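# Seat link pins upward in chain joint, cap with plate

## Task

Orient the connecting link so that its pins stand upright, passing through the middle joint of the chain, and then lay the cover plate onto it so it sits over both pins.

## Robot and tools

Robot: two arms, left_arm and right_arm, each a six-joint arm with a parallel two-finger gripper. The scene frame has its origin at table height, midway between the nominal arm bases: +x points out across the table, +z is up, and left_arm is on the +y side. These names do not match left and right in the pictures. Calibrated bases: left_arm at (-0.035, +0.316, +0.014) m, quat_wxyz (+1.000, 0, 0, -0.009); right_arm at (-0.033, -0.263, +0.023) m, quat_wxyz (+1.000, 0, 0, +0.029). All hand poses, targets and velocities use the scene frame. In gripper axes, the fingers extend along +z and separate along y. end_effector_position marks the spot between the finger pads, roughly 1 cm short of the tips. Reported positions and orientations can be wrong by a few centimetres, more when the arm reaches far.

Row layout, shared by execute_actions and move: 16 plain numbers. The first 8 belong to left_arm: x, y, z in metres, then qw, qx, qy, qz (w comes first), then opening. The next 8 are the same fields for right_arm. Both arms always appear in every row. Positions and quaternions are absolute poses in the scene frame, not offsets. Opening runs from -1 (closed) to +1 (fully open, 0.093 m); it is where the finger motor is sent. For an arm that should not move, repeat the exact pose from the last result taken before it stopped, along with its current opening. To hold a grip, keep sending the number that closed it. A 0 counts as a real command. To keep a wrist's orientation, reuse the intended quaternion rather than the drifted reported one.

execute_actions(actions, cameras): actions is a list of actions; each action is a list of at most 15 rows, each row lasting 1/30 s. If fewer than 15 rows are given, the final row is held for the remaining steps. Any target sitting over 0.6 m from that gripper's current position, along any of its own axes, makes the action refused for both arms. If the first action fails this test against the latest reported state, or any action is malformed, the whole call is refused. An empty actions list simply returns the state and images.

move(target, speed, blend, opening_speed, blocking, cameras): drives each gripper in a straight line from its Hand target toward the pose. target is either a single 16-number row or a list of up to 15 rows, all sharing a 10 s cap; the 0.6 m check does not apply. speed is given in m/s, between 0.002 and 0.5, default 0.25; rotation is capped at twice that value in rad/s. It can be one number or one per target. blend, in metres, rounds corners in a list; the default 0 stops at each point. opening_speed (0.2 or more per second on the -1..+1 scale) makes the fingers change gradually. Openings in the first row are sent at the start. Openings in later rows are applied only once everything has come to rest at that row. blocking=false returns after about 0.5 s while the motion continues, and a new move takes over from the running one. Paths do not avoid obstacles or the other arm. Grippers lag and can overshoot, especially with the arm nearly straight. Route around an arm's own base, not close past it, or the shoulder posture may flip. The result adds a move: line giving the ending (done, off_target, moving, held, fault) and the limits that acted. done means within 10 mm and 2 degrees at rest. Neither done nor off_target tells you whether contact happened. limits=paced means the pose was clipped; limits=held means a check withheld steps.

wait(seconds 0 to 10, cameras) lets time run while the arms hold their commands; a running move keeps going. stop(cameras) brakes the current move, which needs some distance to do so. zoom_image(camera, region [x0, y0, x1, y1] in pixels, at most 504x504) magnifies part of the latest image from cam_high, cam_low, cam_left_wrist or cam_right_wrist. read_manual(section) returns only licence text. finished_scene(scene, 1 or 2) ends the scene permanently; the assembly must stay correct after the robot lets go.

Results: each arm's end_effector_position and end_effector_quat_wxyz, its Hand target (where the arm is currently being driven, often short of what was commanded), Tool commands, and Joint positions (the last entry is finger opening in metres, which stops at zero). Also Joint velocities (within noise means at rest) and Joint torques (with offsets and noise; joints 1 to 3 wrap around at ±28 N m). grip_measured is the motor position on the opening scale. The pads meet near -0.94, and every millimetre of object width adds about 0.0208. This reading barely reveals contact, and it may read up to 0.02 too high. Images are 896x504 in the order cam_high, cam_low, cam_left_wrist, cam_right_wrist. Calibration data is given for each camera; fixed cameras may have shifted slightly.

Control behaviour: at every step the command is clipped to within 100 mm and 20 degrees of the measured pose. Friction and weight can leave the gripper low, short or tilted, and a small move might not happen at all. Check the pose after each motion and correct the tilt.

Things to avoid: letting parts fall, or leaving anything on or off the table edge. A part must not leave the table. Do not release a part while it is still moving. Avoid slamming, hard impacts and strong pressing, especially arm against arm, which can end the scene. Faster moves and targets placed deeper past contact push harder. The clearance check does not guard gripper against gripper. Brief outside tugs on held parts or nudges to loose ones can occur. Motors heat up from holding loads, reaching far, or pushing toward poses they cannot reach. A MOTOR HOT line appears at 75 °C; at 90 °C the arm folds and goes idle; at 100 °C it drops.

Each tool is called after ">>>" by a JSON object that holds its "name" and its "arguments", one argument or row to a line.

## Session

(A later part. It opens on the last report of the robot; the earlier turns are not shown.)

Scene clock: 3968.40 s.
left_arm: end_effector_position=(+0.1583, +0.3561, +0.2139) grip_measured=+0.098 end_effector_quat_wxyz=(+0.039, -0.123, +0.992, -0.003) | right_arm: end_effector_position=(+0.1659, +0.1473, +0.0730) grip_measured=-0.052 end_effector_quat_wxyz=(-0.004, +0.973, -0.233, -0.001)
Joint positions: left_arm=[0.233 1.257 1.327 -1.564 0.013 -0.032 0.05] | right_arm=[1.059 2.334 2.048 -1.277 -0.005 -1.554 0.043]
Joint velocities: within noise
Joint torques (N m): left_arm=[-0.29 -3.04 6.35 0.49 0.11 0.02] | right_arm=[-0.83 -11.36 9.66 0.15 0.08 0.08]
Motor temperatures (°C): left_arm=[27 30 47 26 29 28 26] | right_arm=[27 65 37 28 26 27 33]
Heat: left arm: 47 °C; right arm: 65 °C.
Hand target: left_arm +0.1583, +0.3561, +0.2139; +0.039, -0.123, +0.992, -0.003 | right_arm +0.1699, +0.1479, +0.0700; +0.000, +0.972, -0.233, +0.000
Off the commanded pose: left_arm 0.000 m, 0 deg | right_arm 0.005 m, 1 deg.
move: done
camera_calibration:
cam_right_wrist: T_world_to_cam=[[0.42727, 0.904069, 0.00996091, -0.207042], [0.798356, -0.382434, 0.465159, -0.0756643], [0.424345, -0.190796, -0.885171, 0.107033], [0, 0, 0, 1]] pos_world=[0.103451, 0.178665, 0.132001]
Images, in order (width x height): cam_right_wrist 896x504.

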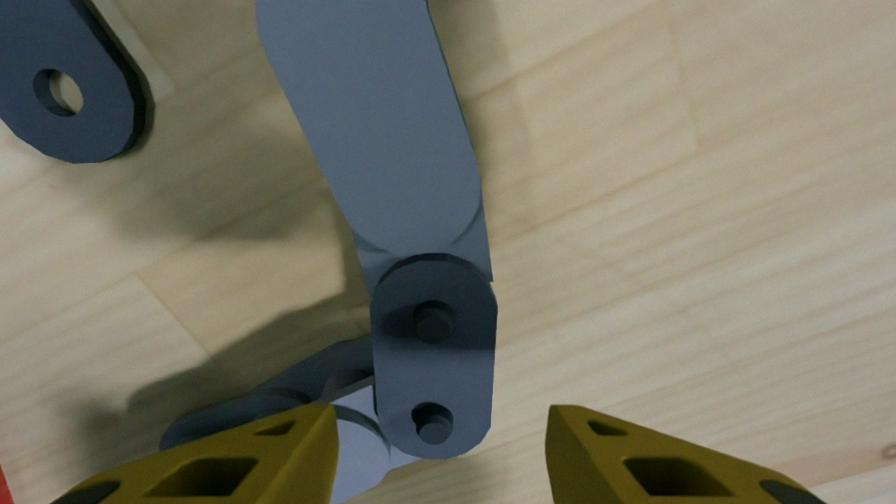

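>>> {"name": "move", "arguments": {
  "target": [
    [0.1583,0.3561,0.2139,0.039,-0.123,0.992,-0.003,0.1,0.1690,0.1450,0.1300,0,-0.9724,0.2334,0,-0.05],
    [0.1583,0.3561,0.2139,0.039,-0.123,0.992,-0.003,0.1,0.15,-0.02,0.2,0.2,-0.766,0.6428,0,0.1],
    [0.1583,0.3561,0.2139,0.039,-0.123,0.992,-0.003,0.1,0.16,-0.12,0.22,0.3314,-0.4,0.8001,0.2,0.1]
  ],
  "speed": [0.06,0.15,0.15],
  "blend": [0.01,0.03,0]
}}

>>> {"name": "zoom_image", "arguments": {
  "camera": "cam_right_wrist",
  "region": [60, 60, 440, 320]
}}

>>> {"name": "zoom_image", "arguments": {
  "camera": "cam_left_wrist",
  "region": [600, 160, 896, 460]
}}

>>> {"name": "zoom_image", "arguments": {
  "camera": "cam_low",
  "region": [430, 230, 530, 300]
}}

Scene clock: 3989.87 s.
left_arm: end_effector_position=(+0.1583, +0.3561, +0.2139) grip_measured=+0.098 end_effector_quat_wxyz=(+0.039, -0.123, +0.992, -0.003) | right_arm: end_effector_position=(+0.1608, -0.1194, +0.2230) grip_measured=+0.098 end_effector_quat_wxyz=(+0.341, -0.416, +0.819, +0.201)
Joint positions: left_arm=[0.233 1.257 1.327 -1.564 0.013 -0.032 0.05] | right_arm=[0.25 0.838 0.852 -0.901 -0.483 -0.456 0.05]
Joint velocities: within noise
Joint torques (N m): left_arm=[-0.34 -3.1 6.31 0.49 0.12 0.02] | right_arm=[-0.98 -1.81 6.74 1.89 -0.29 0.15]
Motor temperatures (°C): left_arm=[27 30 47 26 29 28 26] | right_arm=[27 64 39 29 26 27 32]
Heat: left arm: 47 °C; right arm: 64 °C.
Hand target: left_arm +0.1583, +0.3561, +0.2139; +0.039, -0.123, +0.992, -0.003 | right_arm +0.1599, -0.1200, +0.2200; +0.340, -0.410, +0.821, +0.205
Off the commanded pose: left_arm 0.000 m, 0 deg | right_arm 0.003 m, 1 deg.
move: done; blend cut to 0 m at target 2
camera_calibration:
cam_left_wrist: T_world_to_cam=[[0.222709, -0.974739, 0.016887, 0.309192], [-0.909891, -0.201611, 0.362563, 0.178735], [-0.349999, -0.0961112, -0.931806, 0.36451], [0, 0, 0, 1]] pos_world=[0.221348, 0.37245, 0.269629]
cam_right_wrist: T_world_to_cam=[[0.828246, -0.559898, -0.0228527, -0.197176], [-0.536721, -0.780919, -0.319525, 0.0987285], [0.161056, 0.276911, -0.947302, 0.303145], [0, 0, 0, 1]] pos_world=[0.167476, -0.117244, 0.31421]

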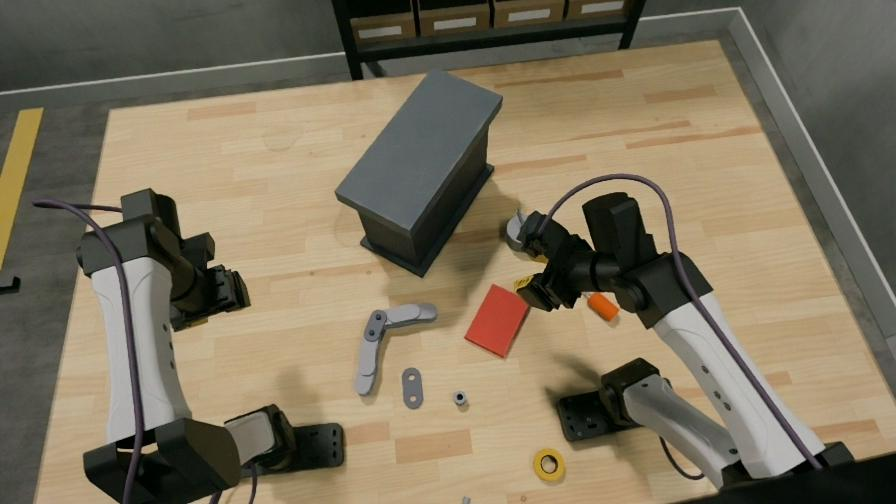

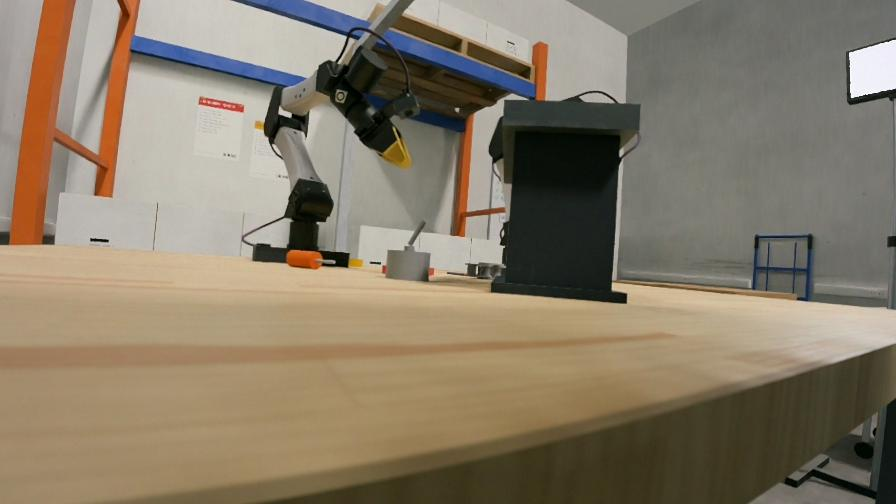

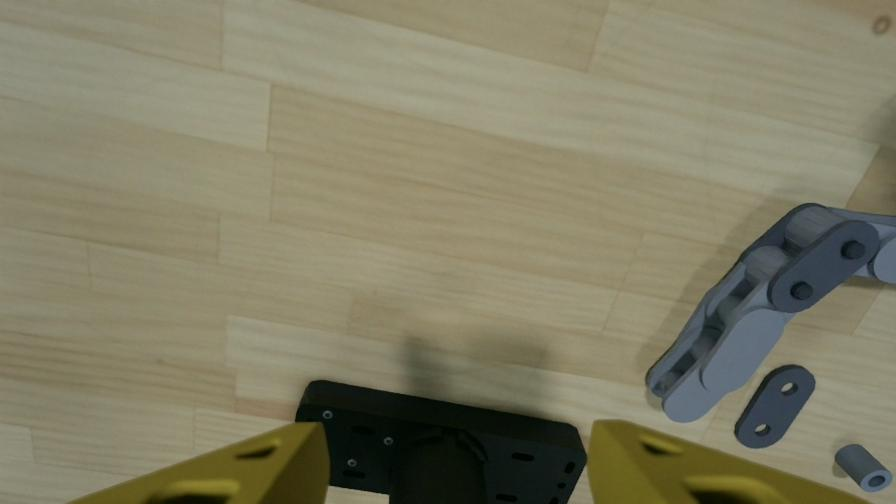

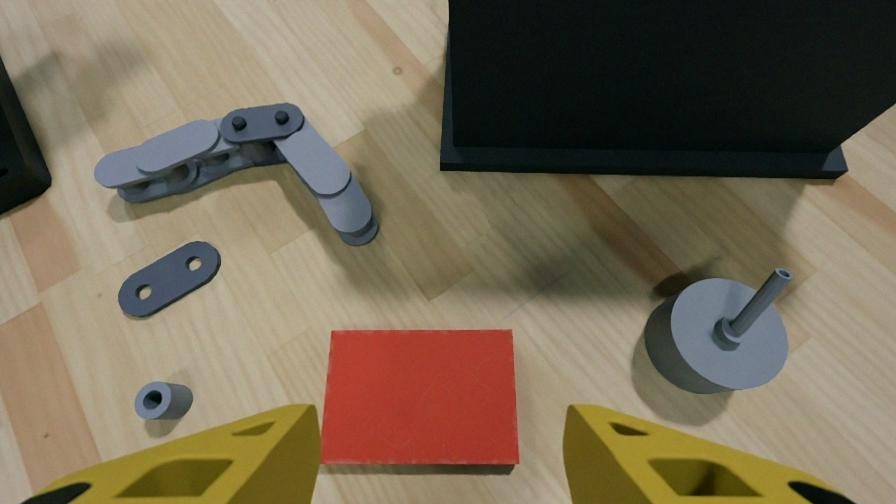

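Scaled by 1.326 from the camera's 896x504 image, which has a finer 1280x720 frame.

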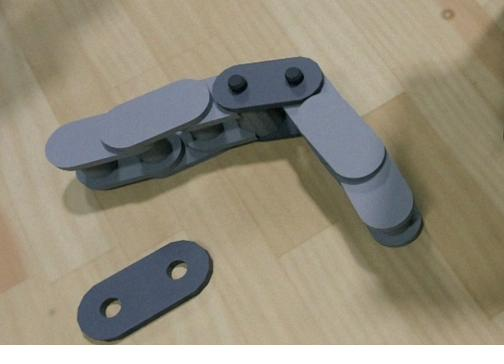

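Scaled by 1.680 from the camera's 896x504 image, which has a finer 1280x720 frame.

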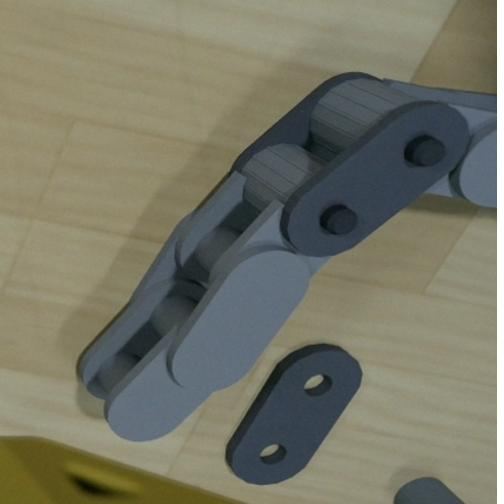

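Scaled by 5.040 from the camera's 896x504 image, which has a finer 1280x720 frame.

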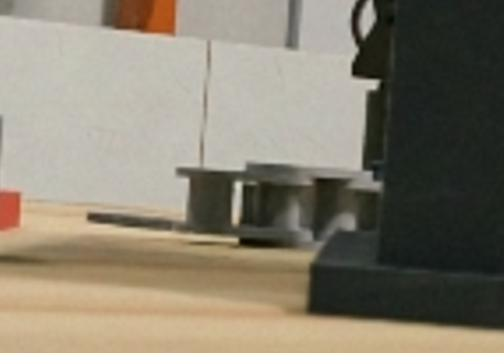

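>>> {"name": "finished_scene", "arguments": {
  "scene": 2
}}

The scene is finished: the task was done.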